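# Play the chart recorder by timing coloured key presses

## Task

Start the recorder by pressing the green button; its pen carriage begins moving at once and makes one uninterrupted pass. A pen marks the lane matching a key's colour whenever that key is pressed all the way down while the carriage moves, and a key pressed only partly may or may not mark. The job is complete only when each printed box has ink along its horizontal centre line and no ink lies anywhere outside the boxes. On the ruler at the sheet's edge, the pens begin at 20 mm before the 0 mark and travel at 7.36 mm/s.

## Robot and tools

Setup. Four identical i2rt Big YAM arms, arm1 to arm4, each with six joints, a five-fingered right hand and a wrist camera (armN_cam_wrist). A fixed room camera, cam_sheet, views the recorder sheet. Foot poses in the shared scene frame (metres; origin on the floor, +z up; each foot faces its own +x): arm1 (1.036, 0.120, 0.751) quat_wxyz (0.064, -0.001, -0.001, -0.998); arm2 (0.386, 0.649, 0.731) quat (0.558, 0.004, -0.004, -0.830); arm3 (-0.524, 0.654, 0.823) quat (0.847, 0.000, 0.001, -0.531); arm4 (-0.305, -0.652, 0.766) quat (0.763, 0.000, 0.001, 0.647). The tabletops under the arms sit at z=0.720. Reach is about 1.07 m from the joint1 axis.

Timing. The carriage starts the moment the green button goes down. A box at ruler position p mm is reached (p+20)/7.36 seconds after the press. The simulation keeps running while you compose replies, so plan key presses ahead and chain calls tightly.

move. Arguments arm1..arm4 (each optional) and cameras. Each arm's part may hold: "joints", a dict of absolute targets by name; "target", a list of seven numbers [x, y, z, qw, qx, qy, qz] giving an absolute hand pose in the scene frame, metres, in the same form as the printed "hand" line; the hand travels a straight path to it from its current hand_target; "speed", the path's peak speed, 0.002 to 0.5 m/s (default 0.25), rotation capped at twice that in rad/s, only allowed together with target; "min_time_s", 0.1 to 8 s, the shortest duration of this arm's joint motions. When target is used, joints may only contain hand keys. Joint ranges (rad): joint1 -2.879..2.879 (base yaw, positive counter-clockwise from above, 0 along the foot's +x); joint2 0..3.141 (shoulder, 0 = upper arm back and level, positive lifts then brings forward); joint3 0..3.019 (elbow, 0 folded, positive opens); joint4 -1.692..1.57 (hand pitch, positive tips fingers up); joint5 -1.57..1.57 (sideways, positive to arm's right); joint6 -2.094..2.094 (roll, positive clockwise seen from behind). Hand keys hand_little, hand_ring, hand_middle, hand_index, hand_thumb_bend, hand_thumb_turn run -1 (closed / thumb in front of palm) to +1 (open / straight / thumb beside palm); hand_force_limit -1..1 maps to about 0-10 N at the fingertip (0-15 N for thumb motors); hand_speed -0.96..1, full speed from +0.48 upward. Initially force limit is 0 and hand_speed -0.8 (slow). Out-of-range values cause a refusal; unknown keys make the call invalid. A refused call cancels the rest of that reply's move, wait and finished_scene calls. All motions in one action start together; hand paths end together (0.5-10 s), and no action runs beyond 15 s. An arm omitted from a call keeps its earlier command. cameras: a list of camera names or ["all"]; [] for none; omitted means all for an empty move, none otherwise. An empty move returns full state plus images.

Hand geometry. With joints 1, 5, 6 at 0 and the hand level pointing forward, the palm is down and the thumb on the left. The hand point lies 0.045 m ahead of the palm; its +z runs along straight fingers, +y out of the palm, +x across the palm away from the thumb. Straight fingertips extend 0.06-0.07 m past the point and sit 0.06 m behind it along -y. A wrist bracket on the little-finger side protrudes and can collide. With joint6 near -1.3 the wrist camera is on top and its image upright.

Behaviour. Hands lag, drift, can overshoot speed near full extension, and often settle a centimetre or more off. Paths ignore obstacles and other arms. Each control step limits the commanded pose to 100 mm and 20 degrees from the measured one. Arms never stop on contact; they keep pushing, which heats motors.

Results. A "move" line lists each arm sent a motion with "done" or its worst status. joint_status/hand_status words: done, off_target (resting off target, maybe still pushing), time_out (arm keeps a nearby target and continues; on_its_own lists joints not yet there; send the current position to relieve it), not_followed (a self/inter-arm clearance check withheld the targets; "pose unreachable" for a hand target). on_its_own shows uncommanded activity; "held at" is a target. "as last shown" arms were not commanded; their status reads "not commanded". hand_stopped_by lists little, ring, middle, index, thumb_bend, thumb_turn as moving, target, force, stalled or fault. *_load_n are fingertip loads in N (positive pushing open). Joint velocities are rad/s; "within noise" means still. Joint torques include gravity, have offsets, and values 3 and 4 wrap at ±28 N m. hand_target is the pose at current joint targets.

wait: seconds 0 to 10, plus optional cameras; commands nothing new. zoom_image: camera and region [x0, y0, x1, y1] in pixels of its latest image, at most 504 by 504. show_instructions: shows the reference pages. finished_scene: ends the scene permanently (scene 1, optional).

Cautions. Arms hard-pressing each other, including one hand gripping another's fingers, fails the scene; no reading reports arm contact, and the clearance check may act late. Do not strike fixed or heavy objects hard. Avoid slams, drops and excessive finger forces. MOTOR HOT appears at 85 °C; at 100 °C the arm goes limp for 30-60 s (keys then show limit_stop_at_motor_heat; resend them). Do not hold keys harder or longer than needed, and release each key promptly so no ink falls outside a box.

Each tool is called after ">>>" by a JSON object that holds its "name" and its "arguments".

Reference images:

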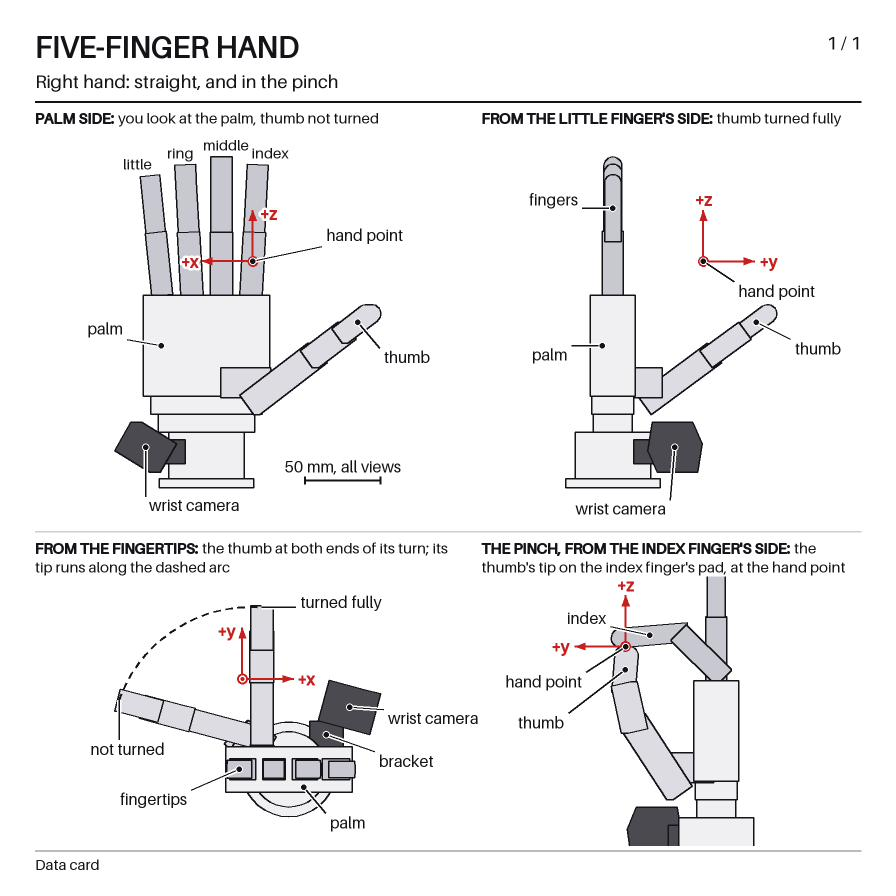

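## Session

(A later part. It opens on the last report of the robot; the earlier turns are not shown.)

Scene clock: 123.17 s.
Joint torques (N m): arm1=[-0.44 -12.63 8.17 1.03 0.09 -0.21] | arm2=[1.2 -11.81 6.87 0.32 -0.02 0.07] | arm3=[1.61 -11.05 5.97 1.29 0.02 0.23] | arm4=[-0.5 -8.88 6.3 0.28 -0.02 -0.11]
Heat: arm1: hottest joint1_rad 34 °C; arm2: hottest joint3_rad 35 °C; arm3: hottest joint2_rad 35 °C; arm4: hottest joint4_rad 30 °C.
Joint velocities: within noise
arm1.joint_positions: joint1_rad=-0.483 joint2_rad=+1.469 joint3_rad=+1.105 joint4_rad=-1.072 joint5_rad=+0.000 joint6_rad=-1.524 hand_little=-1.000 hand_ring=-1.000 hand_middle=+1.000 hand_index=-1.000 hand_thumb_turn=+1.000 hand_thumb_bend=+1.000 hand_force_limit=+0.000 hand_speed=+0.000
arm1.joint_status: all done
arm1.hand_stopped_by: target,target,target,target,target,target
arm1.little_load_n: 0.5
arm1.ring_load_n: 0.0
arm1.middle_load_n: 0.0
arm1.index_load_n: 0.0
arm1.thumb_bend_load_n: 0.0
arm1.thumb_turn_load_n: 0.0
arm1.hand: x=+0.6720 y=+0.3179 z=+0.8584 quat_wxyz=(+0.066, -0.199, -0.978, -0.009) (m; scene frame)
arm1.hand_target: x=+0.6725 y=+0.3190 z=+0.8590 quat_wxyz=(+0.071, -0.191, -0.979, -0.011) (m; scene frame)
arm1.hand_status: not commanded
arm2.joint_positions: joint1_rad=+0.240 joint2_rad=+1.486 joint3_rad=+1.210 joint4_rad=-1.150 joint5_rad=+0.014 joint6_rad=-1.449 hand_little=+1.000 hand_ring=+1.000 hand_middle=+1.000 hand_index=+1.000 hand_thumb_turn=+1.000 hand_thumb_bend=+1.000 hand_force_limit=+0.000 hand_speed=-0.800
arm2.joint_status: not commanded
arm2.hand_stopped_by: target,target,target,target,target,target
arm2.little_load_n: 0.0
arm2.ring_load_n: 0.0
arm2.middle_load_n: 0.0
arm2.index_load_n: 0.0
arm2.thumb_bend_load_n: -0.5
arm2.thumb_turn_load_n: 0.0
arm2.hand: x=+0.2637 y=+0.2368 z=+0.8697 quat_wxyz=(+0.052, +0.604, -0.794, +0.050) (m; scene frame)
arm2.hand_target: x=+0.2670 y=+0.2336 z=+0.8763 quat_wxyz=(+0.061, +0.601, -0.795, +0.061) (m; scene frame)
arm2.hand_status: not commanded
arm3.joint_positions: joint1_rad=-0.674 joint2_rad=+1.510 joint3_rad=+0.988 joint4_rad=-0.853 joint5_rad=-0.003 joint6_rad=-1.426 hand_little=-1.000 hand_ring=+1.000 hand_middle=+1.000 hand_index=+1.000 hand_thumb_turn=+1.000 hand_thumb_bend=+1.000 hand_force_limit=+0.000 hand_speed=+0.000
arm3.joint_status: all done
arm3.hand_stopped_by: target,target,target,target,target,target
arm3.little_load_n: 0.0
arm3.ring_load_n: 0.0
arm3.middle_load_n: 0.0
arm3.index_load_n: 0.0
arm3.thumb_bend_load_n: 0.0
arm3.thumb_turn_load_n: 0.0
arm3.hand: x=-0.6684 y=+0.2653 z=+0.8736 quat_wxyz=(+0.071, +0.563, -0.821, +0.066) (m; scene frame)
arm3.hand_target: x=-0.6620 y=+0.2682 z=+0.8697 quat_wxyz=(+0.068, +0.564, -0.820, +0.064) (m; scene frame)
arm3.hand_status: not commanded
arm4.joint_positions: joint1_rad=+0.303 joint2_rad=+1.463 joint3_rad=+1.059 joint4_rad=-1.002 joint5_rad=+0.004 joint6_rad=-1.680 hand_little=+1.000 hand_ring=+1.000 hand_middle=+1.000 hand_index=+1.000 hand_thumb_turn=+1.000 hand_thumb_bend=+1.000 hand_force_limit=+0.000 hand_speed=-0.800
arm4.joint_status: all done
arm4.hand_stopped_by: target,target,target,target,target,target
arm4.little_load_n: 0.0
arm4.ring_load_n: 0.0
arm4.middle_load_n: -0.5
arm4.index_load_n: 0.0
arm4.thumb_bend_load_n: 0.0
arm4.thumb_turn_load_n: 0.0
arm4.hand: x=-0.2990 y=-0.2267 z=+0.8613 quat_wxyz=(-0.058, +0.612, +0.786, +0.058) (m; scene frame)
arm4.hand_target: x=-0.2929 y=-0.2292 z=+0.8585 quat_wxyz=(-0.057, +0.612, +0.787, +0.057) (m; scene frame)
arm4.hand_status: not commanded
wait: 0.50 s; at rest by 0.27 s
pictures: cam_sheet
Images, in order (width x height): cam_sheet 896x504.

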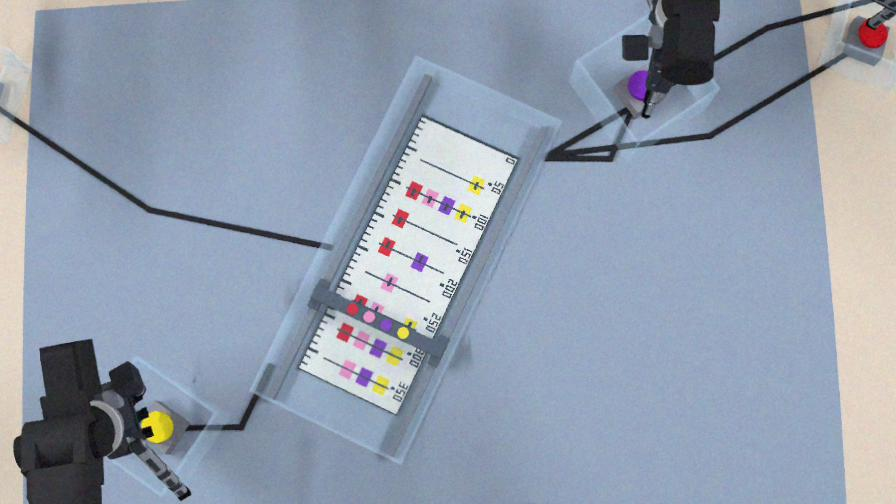

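>>> {"name": "wait", "arguments": {"seconds": 2.2, "cameras": []}}

>>> {"name": "move", "arguments": {"arm1": {"joints": {"joint2_rad": 1.60}, "min_time_s": 0.6}, "arm2": {"joints": {"joint2_rad": 1.615}, "min_time_s": 0.6}, "arm3": {"joints": {"joint2_rad": 1.665}, "min_time_s": 0.6}, "arm4": {"joints": {"joint2_rad": 1.59}, "min_time_s": 0.6}}}

>>> {"name": "wait", "arguments": {"seconds": 0.7, "cameras": []}}

>>> {"name": "move", "arguments": {"arm1": {"joints": {"joint2_rad": 1.46}, "min_time_s": 0.5}, "arm2": {"joints": {"joint2_rad": 1.47}, "min_time_s": 0.5}, "arm3": {"joints": {"joint2_rad": 1.51}, "min_time_s": 0.5}, "arm4": {"joints": {"joint2_rad": 1.46}, "min_time_s": 0.5}}}

>>> {"name": "wait", "arguments": {"seconds": 1.0, "cameras": ["cam_sheet"]}}

>>> {"name": "zoom_image", "arguments": {"camera": "cam_sheet", "region": [330, 260, 440, 360]}}

Scene clock: 125.80 s.
Joint torques (N m): arm1=[-0.5 -12.57 8.17 1.03 0.09 -0.21] | arm2=[1.14 -11.69 6.76 0.35 -0.02 0.11] | arm3=[1.26 -10.93 6.01 1.07 0.02 0.18] | arm4=[-0.44 -8.82 6.28 0.31 -0.02 -0.11]
Heat: arm1: hottest joint1_rad 34 °C; arm2: hottest joint3_rad 35 °C; arm3: hottest joint2_rad 35 °C; arm4: hottest joint4_rad 30 °C.
Joint velocities: within noise
arm1.joint_positions: joint1_rad=-0.483 joint2_rad=+1.469 joint3_rad=+1.105 joint4_rad=-1.072 joint5_rad=+0.000 joint6_rad=-1.524 hand_little=-1.000 hand_ring=-1.000 hand_middle=+1.000 hand_index=-1.000 hand_thumb_turn=+1.000 hand_thumb_bend=+1.000 hand_force_limit=+0.000 hand_speed=+0.000
arm1.joint_status: all done
arm1.hand_stopped_by: target,target,target,target,target,target
arm1.little_load_n: 0.0
arm1.ring_load_n: 0.0
arm1.middle_load_n: 0.0
arm1.index_load_n: 0.0
arm1.thumb_bend_load_n: 0.0
arm1.thumb_turn_load_n: -0.5
arm1.hand: x=+0.6720 y=+0.3179 z=+0.8584 quat_wxyz=(+0.066, -0.199, -0.978, -0.009) (m; scene frame)
arm1.hand_target: x=+0.6725 y=+0.3190 z=+0.8590 quat_wxyz=(+0.071, -0.191, -0.979, -0.011) (m; scene frame)
arm1.hand_status: not commanded
arm2.joint_positions: joint1_rad=+0.240 joint2_rad=+1.486 joint3_rad=+1.210 joint4_rad=-1.150 joint5_rad=+0.014 joint6_rad=-1.449 hand_little=+1.000 hand_ring=+1.000 hand_middle=+1.000 hand_index=+1.000 hand_thumb_turn=+1.000 hand_thumb_bend=+1.000 hand_force_limit=+0.000 hand_speed=-0.800
arm2.joint_status: not commanded
arm2.hand_stopped_by: target,target,target,target,target,target
arm2.little_load_n: 0.0
arm2.ring_load_n: 0.0
arm2.middle_load_n: 0.0
arm2.index_load_n: 0.0
arm2.thumb_bend_load_n: 0.0
arm2.thumb_turn_load_n: 0.0
arm2.hand: x=+0.2637 y=+0.2368 z=+0.8697 quat_wxyz=(+0.052, +0.604, -0.794, +0.050) (m; scene frame)
arm2.hand_target: x=+0.2670 y=+0.2336 z=+0.8763 quat_wxyz=(+0.061, +0.601, -0.795, +0.061) (m; scene frame)
arm2.hand_status: not commanded
arm3.joint_positions: joint1_rad=-0.674 joint2_rad=+1.510 joint3_rad=+0.988 joint4_rad=-0.853 joint5_rad=-0.003 joint6_rad=-1.426 hand_little=-1.000 hand_ring=+1.000 hand_middle=+1.000 hand_index=+1.000 hand_thumb_turn=+1.000 hand_thumb_bend=+1.000 hand_force_limit=+0.000 hand_speed=+0.000
arm3.joint_status: all done
arm3.hand_stopped_by: target,target,target,target,target,target
arm3.little_load_n: 0.0
arm3.ring_load_n: 0.0
arm3.middle_load_n: 0.0
arm3.index_load_n: 0.0
arm3.thumb_bend_load_n: 0.0
arm3.thumb_turn_load_n: 0.0
arm3.hand: x=-0.6684 y=+0.2653 z=+0.8736 quat_wxyz=(+0.071, +0.563, -0.821, +0.066) (m; scene frame)
arm3.hand_target: x=-0.6620 y=+0.2682 z=+0.8697 quat_wxyz=(+0.068, +0.564, -0.820, +0.064) (m; scene frame)
arm3.hand_status: not commanded
arm4.joint_positions: joint1_rad=+0.303 joint2_rad=+1.463 joint3_rad=+1.059 joint4_rad=-1.002 joint5_rad=+0.004 joint6_rad=-1.680 hand_little=+1.000 hand_ring=+1.000 hand_middle=+1.000 hand_index=+1.000 hand_thumb_turn=+1.000 hand_thumb_bend=+1.000 hand_force_limit=+0.000 hand_speed=-0.800
arm4.joint_status: all done
arm4.hand_stopped_by: target,target,target,target,target,target
arm4.little_load_n: 0.0
arm4.ring_load_n: 0.0
arm4.middle_load_n: 0.0
arm4.index_load_n: 0.0
arm4.thumb_bend_load_n: 0.0
arm4.thumb_turn_load_n: -0.5
arm4.hand: x=-0.2990 y=-0.2267 z=+0.8613 quat_wxyz=(-0.058, +0.612, +0.786, +0.058) (m; scene frame)
arm4.hand_target: x=-0.2929 y=-0.2292 z=+0.8585 quat_wxyz=(-0.057, +0.612, +0.787, +0.057) (m; scene frame)
arm4.hand_status: not commanded
wait: 2.20 s; at rest from the start
pictures: none
No camera images: "cameras" was empty.

Scene clock: 126.70 s.
Joint torques (N m): arm1=[-0.44 -8.7 7.34 0.84 0.09 -0.21] | arm2=[1.03 -7.3 6.11 0.24 -0.02 0.08] | arm3=[1.32 -7.65 5.05 0.98 0.03 0.24] | arm4=[-0.5 -5.48 5.76 0.16 -0.02 -0.11]
Heat: arm1: hottest joint1_rad 34 °C; arm2: hottest joint3_rad 35 °C; arm3: hottest joint2_rad 35 °C; arm4: hottest joint4_rad 30 °C.
move: arm1 done; arm2 done; arm3 done; arm4 done
Joint velocities: within noise
arm1.joint_positions: joint1_rad=-0.483 joint2_rad=+1.542 joint3_rad=+1.109 joint4_rad=-1.072 joint5_rad=+0.000 joint6_rad=-1.524 hand_little=-1.000 hand_ring=-1.000 hand_middle=+1.000 hand_index=-1.000 hand_thumb_turn=+1.000 hand_thumb_bend=+1.000 hand_force_limit=+0.000 hand_speed=+0.000
arm1.joint_status: all done
arm1.hand_stopped_by: target,target,target,target,target,target
arm1.little_load_n: 0.0
arm1.ring_load_n: 0.0
arm1.middle_load_n: 0.0
arm1.index_load_n: 0.0
arm1.thumb_bend_load_n: 0.0
arm1.thumb_turn_load_n: 0.0
arm1.hand: x=+0.6726 y=+0.3176 z=+0.8317 quat_wxyz=(+0.033, -0.199, -0.979, -0.004) (m; scene frame)
arm1.hand_target: x=+0.6790 y=+0.3164 z=+0.8051 quat_wxyz=(+0.002, -0.191, -0.982, +0.000) (m; scene frame)
arm1.hand_status: not commanded
arm2.joint_positions: joint1_rad=+0.240 joint2_rad=+1.559 joint3_rad=+1.216 joint4_rad=-1.151 joint5_rad=+0.014 joint6_rad=-1.449 hand_little=+1.000 hand_ring=+1.000 hand_middle=+1.000 hand_index=+1.000 hand_thumb_turn=+1.000 hand_thumb_bend=+1.000 hand_force_limit=+0.000 hand_speed=-0.800
arm2.joint_status: all done
arm2.hand_stopped_by: target,target,target,target,target,target
arm2.little_load_n: 0.0
arm2.ring_load_n: -0.5
arm2.middle_load_n: 0.0
arm2.index_load_n: 0.0
arm2.thumb_bend_load_n: 0.0
arm2.thumb_turn_load_n: 0.0
arm2.hand: x=+0.2638 y=+0.2351 z=+0.8422 quat_wxyz=(+0.028, +0.605, -0.795, +0.026) (m; scene frame)
arm2.hand_target: x=+0.2681 y=+0.2356 z=+0.8174 quat_wxyz=(+0.010, +0.604, -0.797, +0.010) (m; scene frame)
arm2.hand_status: not commanded
arm3.joint_positions: joint1_rad=-0.674 joint2_rad=+1.611 joint3_rad=+0.992 joint4_rad=-0.853 joint5_rad=-0.003 joint6_rad=-1.425 hand_little=-1.000 hand_ring=+1.000 hand_middle=+1.000 hand_index=+1.000 hand_thumb_turn=+1.000 hand_thumb_bend=+1.000 hand_force_limit=+0.000 hand_speed=+0.000
arm3.joint_status: all done
arm3.hand_stopped_by: target,target,target,target,target,target
arm3.little_load_n: 0.0
arm3.ring_load_n: 0.0
arm3.middle_load_n: 0.5
arm3.index_load_n: 0.0
arm3.thumb_bend_load_n: 0.0
arm3.thumb_turn_load_n: 0.0
arm3.hand: x=-0.6667 y=+0.2729 z=+0.8360 quat_wxyz=(+0.035, +0.565, -0.824, +0.034) (m; scene frame)
arm3.hand_target: x=-0.6585 y=+0.2854 z=+0.8114 quat_wxyz=(+0.011, +0.566, -0.824, +0.011) (m; scene frame)
arm3.hand_status: not commanded
arm4.joint_positions: joint1_rad=+0.303 joint2_rad=+1.538 joint3_rad=+1.062 joint4_rad=-1.001 joint5_rad=+0.004 joint6_rad=-1.680 hand_little=+1.000 hand_ring=+1.000 hand_middle=+1.000 hand_index=+1.000 hand_thumb_turn=+1.000 hand_thumb_bend=+1.000 hand_force_limit=+0.000 hand_speed=-0.800
arm4.joint_status: all done
arm4.hand_stopped_by: target,target,target,target,target,target
arm4.little_load_n: 0.0
arm4.ring_load_n: 0.0
arm4.middle_load_n: 0.0
arm4.index_load_n: 0.0
arm4.thumb_bend_load_n: 0.0
arm4.thumb_turn_load_n: 0.0
arm4.hand: x=-0.2987 y=-0.2292 z=+0.8326 quat_wxyz=(-0.033, +0.614, +0.788, +0.033) (m; scene frame)
arm4.hand_target: x=-0.2920 y=-0.2374 z=+0.8075 quat_wxyz=(-0.011, +0.614, +0.789, +0.011) (m; scene frame)
arm4.hand_status: not commanded
pictures: none

Scene clock: 127.40 s.
Joint torques (N m): arm1=[-0.38 -8.12 7.36 0.85 0.09 -0.21] | arm2=[1.26 -7.47 6.16 0.28 0 0.09] | arm3=[1.67 -7.12 5.11 0.87 0.03 0.18] | arm4=[-0.5 -5.6 5.79 0.16 -0.02 -0.11]
Heat: arm1: hottest joint1_rad 34 °C; arm2: hottest joint3_rad 35 °C; arm3: hottest joint2_rad 35 °C; arm4: hottest joint4_rad 30 °C.
Joint velocities: within noise
arm1.joint_positions: joint1_rad=-0.483 joint2_rad=+1.542 joint3_rad=+1.109 joint4_rad=-1.072 joint5_rad=+0.000 joint6_rad=-1.524 hand_little=-1.000 hand_ring=-1.000 hand_middle=+1.000 hand_index=-1.000 hand_thumb_turn=+1.000 hand_thumb_bend=+1.000 hand_force_limit=+0.000 hand_speed=+0.000
arm1.joint_status: all done
arm1.hand_stopped_by: target,target,target,target,target,target
arm1.little_load_n: -0.5
arm1.ring_load_n: 0.0
arm1.middle_load_n: 0.0
arm1.index_load_n: 0.0
arm1.thumb_bend_load_n: 0.0
arm1.thumb_turn_load_n: 0.0
arm1.hand: x=+0.6726 y=+0.3176 z=+0.8317 quat_wxyz=(+0.033, -0.199, -0.979, -0.004) (m; scene frame)
arm1.hand_target: x=+0.6790 y=+0.3164 z=+0.8051 quat_wxyz=(+0.002, -0.191, -0.982, +0.000) (m; scene frame)
arm1.hand_status: not commanded
arm2.joint_positions: joint1_rad=+0.240 joint2_rad=+1.559 joint3_rad=+1.216 joint4_rad=-1.151 joint5_rad=+0.014 joint6_rad=-1.449 hand_little=+1.000 hand_ring=+1.000 hand_middle=+1.000 hand_index=+1.000 hand_thumb_turn=+1.000 hand_thumb_bend=+1.000 hand_force_limit=+0.000 hand_speed=-0.800
arm2.joint_status: all done
arm2.hand_stopped_by: target,target,target,target,target,target
arm2.little_load_n: 0.0
arm2.ring_load_n: 0.0
arm2.middle_load_n: -0.5
arm2.index_load_n: 0.0
arm2.thumb_bend_load_n: 0.0
arm2.thumb_turn_load_n: 0.0
arm2.hand: x=+0.2638 y=+0.2351 z=+0.8422 quat_wxyz=(+0.028, +0.605, -0.795, +0.026) (m; scene frame)
arm2.hand_target: x=+0.2681 y=+0.2356 z=+0.8174 quat_wxyz=(+0.010, +0.604, -0.797, +0.010) (m; scene frame)
arm2.hand_status: not commanded
arm3.joint_positions: joint1_rad=-0.674 joint2_rad=+1.611 joint3_rad=+0.992 joint4_rad=-0.853 joint5_rad=-0.003 joint6_rad=-1.425 hand_little=-1.000 hand_ring=+1.000 hand_middle=+1.000 hand_index=+1.000 hand_thumb_turn=+1.000 hand_thumb_bend=+1.000 hand_force_limit=+0.000 hand_speed=+0.000
arm3.joint_status: all done
arm3.hand_stopped_by: target,target,target,target,target,target
arm3.little_load_n: 0.0
arm3.ring_load_n: 0.0
arm3.middle_load_n: 0.0
arm3.index_load_n: 0.0
arm3.thumb_bend_load_n: 0.0
arm3.thumb_turn_load_n: 0.0
arm3.hand: x=-0.6667 y=+0.2729 z=+0.8360 quat_wxyz=(+0.035, +0.565, -0.824, +0.034) (m; scene frame)
arm3.hand_target: x=-0.6585 y=+0.2854 z=+0.8114 quat_wxyz=(+0.011, +0.566, -0.824, +0.011) (m; scene frame)
arm3.hand_status: not commanded
arm4.joint_positions: joint1_rad=+0.303 joint2_rad=+1.538 joint3_rad=+1.062 joint4_rad=-1.001 joint5_rad=+0.004 joint6_rad=-1.680 hand_little=+1.000 hand_ring=+1.000 hand_middle=+1.000 hand_index=+1.000 hand_thumb_turn=+1.000 hand_thumb_bend=+1.000 hand_force_limit=+0.000 hand_speed=-0.800
arm4.joint_status: all done
arm4.hand_stopped_by: target,target,target,target,target,target
arm4.little_load_n: 0.0
arm4.ring_load_n: 0.0
arm4.middle_load_n: 0.0
arm4.index_load_n: 0.0
arm4.thumb_bend_load_n: 0.0
arm4.thumb_turn_load_n: 0.0
arm4.hand: x=-0.2987 y=-0.2292 z=+0.8326 quat_wxyz=(-0.033, +0.614, +0.788, +0.033) (m; scene frame)
arm4.hand_target: x=-0.2920 y=-0.2374 z=+0.8075 quat_wxyz=(-0.011, +0.614, +0.789, +0.011) (m; scene frame)
arm4.hand_status: not commanded
wait: 0.70 s; at rest by 0.27 s
pictures: none
No camera images: "cameras" was empty.

Scene clock: 128.43 s.
Joint torques (N m): arm1=[-0.56 -12.81 8.21 0.99 0.09 -0.21] | arm2=[1.38 -11.58 6.9 0.38 -0.02 0.07] | arm3=[1.32 -10.99 5.98 1.25 0.01 0.19] | arm4=[-0.38 -8.88 6.32 0.27 -0.02 -0.11]
Heat: arm1: hottest joint1_rad 34 °C; arm2: hottest joint3_rad 35 °C; arm3: hottest joint2_rad 35 °C; arm4: hottest joint4_rad 30 °C.
move: arm1 done; arm2 done; arm3 done; arm4 done
Joint velocities: within noise
arm1.joint_positions: joint1_rad=-0.483 joint2_rad=+1.470 joint3_rad=+1.105 joint4_rad=-1.072 joint5_rad=+0.000 joint6_rad=-1.524 hand_little=-1.000 hand_ring=-1.000 hand_middle=+1.000 hand_index=-1.000 hand_thumb_turn=+1.000 hand_thumb_bend=+1.000 hand_force_limit=+0.000 hand_speed=+0.000
arm1.joint_status: all done
arm1.hand_stopped_by: target,target,target,target,target,target
arm1.little_load_n: 0.0
arm1.ring_load_n: 0.0
arm1.middle_load_n: 0.0
arm1.index_load_n: 0.0
arm1.thumb_bend_load_n: 0.0
arm1.thumb_turn_load_n: 0.0
arm1.hand: x=+0.6719 y=+0.3179 z=+0.8583 quat_wxyz=(+0.066, -0.199, -0.978, -0.009) (m; scene frame)
arm1.hand_target: x=+0.6726 y=+0.3189 z=+0.8588 quat_wxyz=(+0.070, -0.191, -0.979, -0.011) (m; scene frame)
arm1.hand_status: not commanded
arm2.joint_positions: joint1_rad=+0.240 joint2_rad=+1.486 joint3_rad=+1.210 joint4_rad=-1.150 joint5_rad=+0.014 joint6_rad=-1.449 hand_little=+1.000 hand_ring=+1.000 hand_middle=+1.000 hand_index=+1.000 hand_thumb_turn=+1.000 hand_thumb_bend=+1.000 hand_force_limit=+0.000 hand_speed=-0.800
arm2.joint_status: all done
arm2.hand_stopped_by: target,target,target,target,target,target
arm2.little_load_n: 0.0
arm2.ring_load_n: 0.0
arm2.middle_load_n: 0.0
arm2.index_load_n: 0.0
arm2.thumb_bend_load_n: 0.0
arm2.thumb_turn_load_n: -0.5
arm2.hand: x=+0.2637 y=+0.2367 z=+0.8697 quat_wxyz=(+0.052, +0.604, -0.794, +0.050) (m; scene frame)
arm2.hand_target: x=+0.2671 y=+0.2336 z=+0.8763 quat_wxyz=(+0.061, +0.601, -0.795, +0.061) (m; scene frame)
arm2.hand_status: not commanded
arm3.joint_positions: joint1_rad=-0.674 joint2_rad=+1.511 joint3_rad=+0.988 joint4_rad=-0.853 joint5_rad=-0.003 joint6_rad=-1.425 hand_little=-1.000 hand_ring=+1.000 hand_middle=+1.000 hand_index=+1.000 hand_thumb_turn=+1.000 hand_thumb_bend=+1.000 hand_force_limit=+0.000 hand_speed=+0.000
arm3.joint_status: all done
arm3.hand_stopped_by: target,target,target,target,target,target
arm3.little_load_n: 0.0
arm3.ring_load_n: 0.0
arm3.middle_load_n: 0.0
arm3.index_load_n: 0.0
arm3.thumb_bend_load_n: 0.0
arm3.thumb_turn_load_n: 0.0
arm3.hand: x=-0.6684 y=+0.2652 z=+0.8735 quat_wxyz=(+0.071, +0.563, -0.821, +0.066) (m; scene frame)
arm3.hand_target: x=-0.6620 y=+0.2683 z=+0.8697 quat_wxyz=(+0.068, +0.564, -0.821, +0.064) (m; scene frame)
arm3.hand_status: not commanded
arm4.joint_positions: joint1_rad=+0.303 joint2_rad=+1.463 joint3_rad=+1.059 joint4_rad=-1.001 joint5_rad=+0.004 joint6_rad=-1.680 hand_little=+1.000 hand_ring=+1.000 hand_middle=+1.000 hand_index=+1.000 hand_thumb_turn=+1.000 hand_thumb_bend=+1.000 hand_force_limit=+0.000 hand_speed=-0.800
arm4.joint_status: all done
arm4.hand_stopped_by: target,target,target,target,target,target
arm4.little_load_n: 0.0
arm4.ring_load_n: 0.0
arm4.middle_load_n: -0.5
arm4.index_load_n: 0.0
arm4.thumb_bend_load_n: 0.0
arm4.thumb_turn_load_n: 0.0
arm4.hand: x=-0.2990 y=-0.2264 z=+0.8613 quat_wxyz=(-0.059, +0.612, +0.786, +0.058) (m; scene frame)
arm4.hand_target: x=-0.2929 y=-0.2292 z=+0.8585 quat_wxyz=(-0.057, +0.612, +0.787, +0.057) (m; scene frame)
arm4.hand_status: not commanded
pictures: none

Scene clock: 129.43 s.
Joint torques (N m): arm1=[-0.62 -12.57 8.17 1.03 0.09 -0.21] | arm2=[1.2 -11.46 6.84 0.36 -0.04 0.07] | arm3=[1.96 -11.34 5.9 1.25 0.02 0.19] | arm4=[-0.5 -8.76 6.31 0.28 -0.02 -0.11]
Heat: arm1: hottest joint1_rad 34 °C; arm2: hottest joint3_rad 35 °C; arm3: hottest joint2_rad 35 °C; arm4: hottest joint4_rad 30 °C.
Joint velocities: within noise
arm1.joint_positions: joint1_rad=-0.483 joint2_rad=+1.470 joint3_rad=+1.105 joint4_rad=-1.072 joint5_rad=+0.000 joint6_rad=-1.524 hand_little=-1.000 hand_ring=-1.000 hand_middle=+1.000 hand_index=-1.000 hand_thumb_turn=+1.000 hand_thumb_bend=+1.000 hand_force_limit=+0.000 hand_speed=+0.000
arm1.joint_status: all done
arm1.hand_stopped_by: target,target,target,target,target,target
arm1.little_load_n: 0.0
arm1.ring_load_n: 0.0
arm1.middle_load_n: 0.0
arm1.index_load_n: 0.5
arm1.thumb_bend_load_n: 0.0
arm1.thumb_turn_load_n: 0.0
arm1.hand: x=+0.6719 y=+0.3179 z=+0.8583 quat_wxyz=(+0.066, -0.199, -0.978, -0.009) (m; scene frame)
arm1.hand_target: x=+0.6726 y=+0.3189 z=+0.8588 quat_wxyz=(+0.070, -0.191, -0.979, -0.011) (m; scene frame)
arm1.hand_status: not commanded
arm2.joint_positions: joint1_rad=+0.240 joint2_rad=+1.486 joint3_rad=+1.210 joint4_rad=-1.150 joint5_rad=+0.014 joint6_rad=-1.449 hand_little=+1.000 hand_ring=+1.000 hand_middle=+1.000 hand_index=+1.000 hand_thumb_turn=+1.000 hand_thumb_bend=+1.000 hand_force_limit=+0.000 hand_speed=-0.800
arm2.joint_status: all done
arm2.hand_stopped_by: target,target,target,target,target,target
arm2.little_load_n: 0.0
arm2.ring_load_n: 0.0
arm2.middle_load_n: 0.0
arm2.index_load_n: 0.0
arm2.thumb_bend_load_n: 0.0
arm2.thumb_turn_load_n: 0.0
arm2.hand: x=+0.2637 y=+0.2367 z=+0.8697 quat_wxyz=(+0.052, +0.604, -0.794, +0.050) (m; scene frame)
arm2.hand_target: x=+0.2671 y=+0.2336 z=+0.8763 quat_wxyz=(+0.061, +0.601, -0.795, +0.061) (m; scene frame)
arm2.hand_status: not commanded
arm3.joint_positions: joint1_rad=-0.674 joint2_rad=+1.511 joint3_rad=+0.988 joint4_rad=-0.853 joint5_rad=-0.003 joint6_rad=-1.425 hand_little=-1.000 hand_ring=+1.000 hand_middle=+1.000 hand_index=+1.000 hand_thumb_turn=+1.000 hand_thumb_bend=+1.000 hand_force_limit=+0.000 hand_speed=+0.000
arm3.joint_status: all done
arm3.hand_stopped_by: target,target,target,target,target,target
arm3.little_load_n: 0.0
arm3.ring_load_n: 0.0
arm3.middle_load_n: 0.0
arm3.index_load_n: 0.0
arm3.thumb_bend_load_n: 0.0
arm3.thumb_turn_load_n: 0.0
arm3.hand: x=-0.6684 y=+0.2652 z=+0.8735 quat_wxyz=(+0.071, +0.563, -0.821, +0.066) (m; scene frame)
arm3.hand_target: x=-0.6620 y=+0.2683 z=+0.8697 quat_wxyz=(+0.068, +0.564, -0.821, +0.064) (m; scene frame)
arm3.hand_status: not commanded
arm4.joint_positions: joint1_rad=+0.303 joint2_rad=+1.463 joint3_rad=+1.059 joint4_rad=-1.001 joint5_rad=+0.004 joint6_rad=-1.680 hand_little=+1.000 hand_ring=+1.000 hand_middle=+1.000 hand_index=+1.000 hand_thumb_turn=+1.000 hand_thumb_bend=+1.000 hand_force_limit=+0.000 hand_speed=-0.800
arm4.joint_status: all done
arm4.hand_stopped_by: target,target,target,target,target,target
arm4.little_load_n: -0.5
arm4.ring_load_n: -0.5
arm4.middle_load_n: 0.0
arm4.index_load_n: 0.0
arm4.thumb_bend_load_n: 0.0
arm4.thumb_turn_load_n: 0.0
arm4.hand: x=-0.2990 y=-0.2264 z=+0.8613 quat_wxyz=(-0.059, +0.612, +0.786, +0.058) (m; scene frame)
arm4.hand_target: x=-0.2929 y=-0.2292 z=+0.8585 quat_wxyz=(-0.057, +0.612, +0.787, +0.057) (m; scene frame)
arm4.hand_status: not commanded
wait: 1.00 s; at rest by 0.27 s
pictures: cam_sheet
Images, in order (width x height): cam_sheet 896x504.

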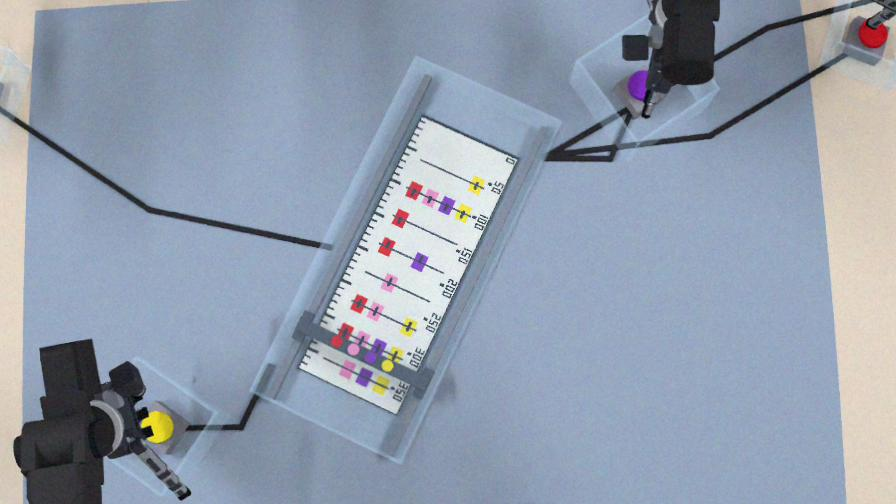

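Scaled by 4.582.

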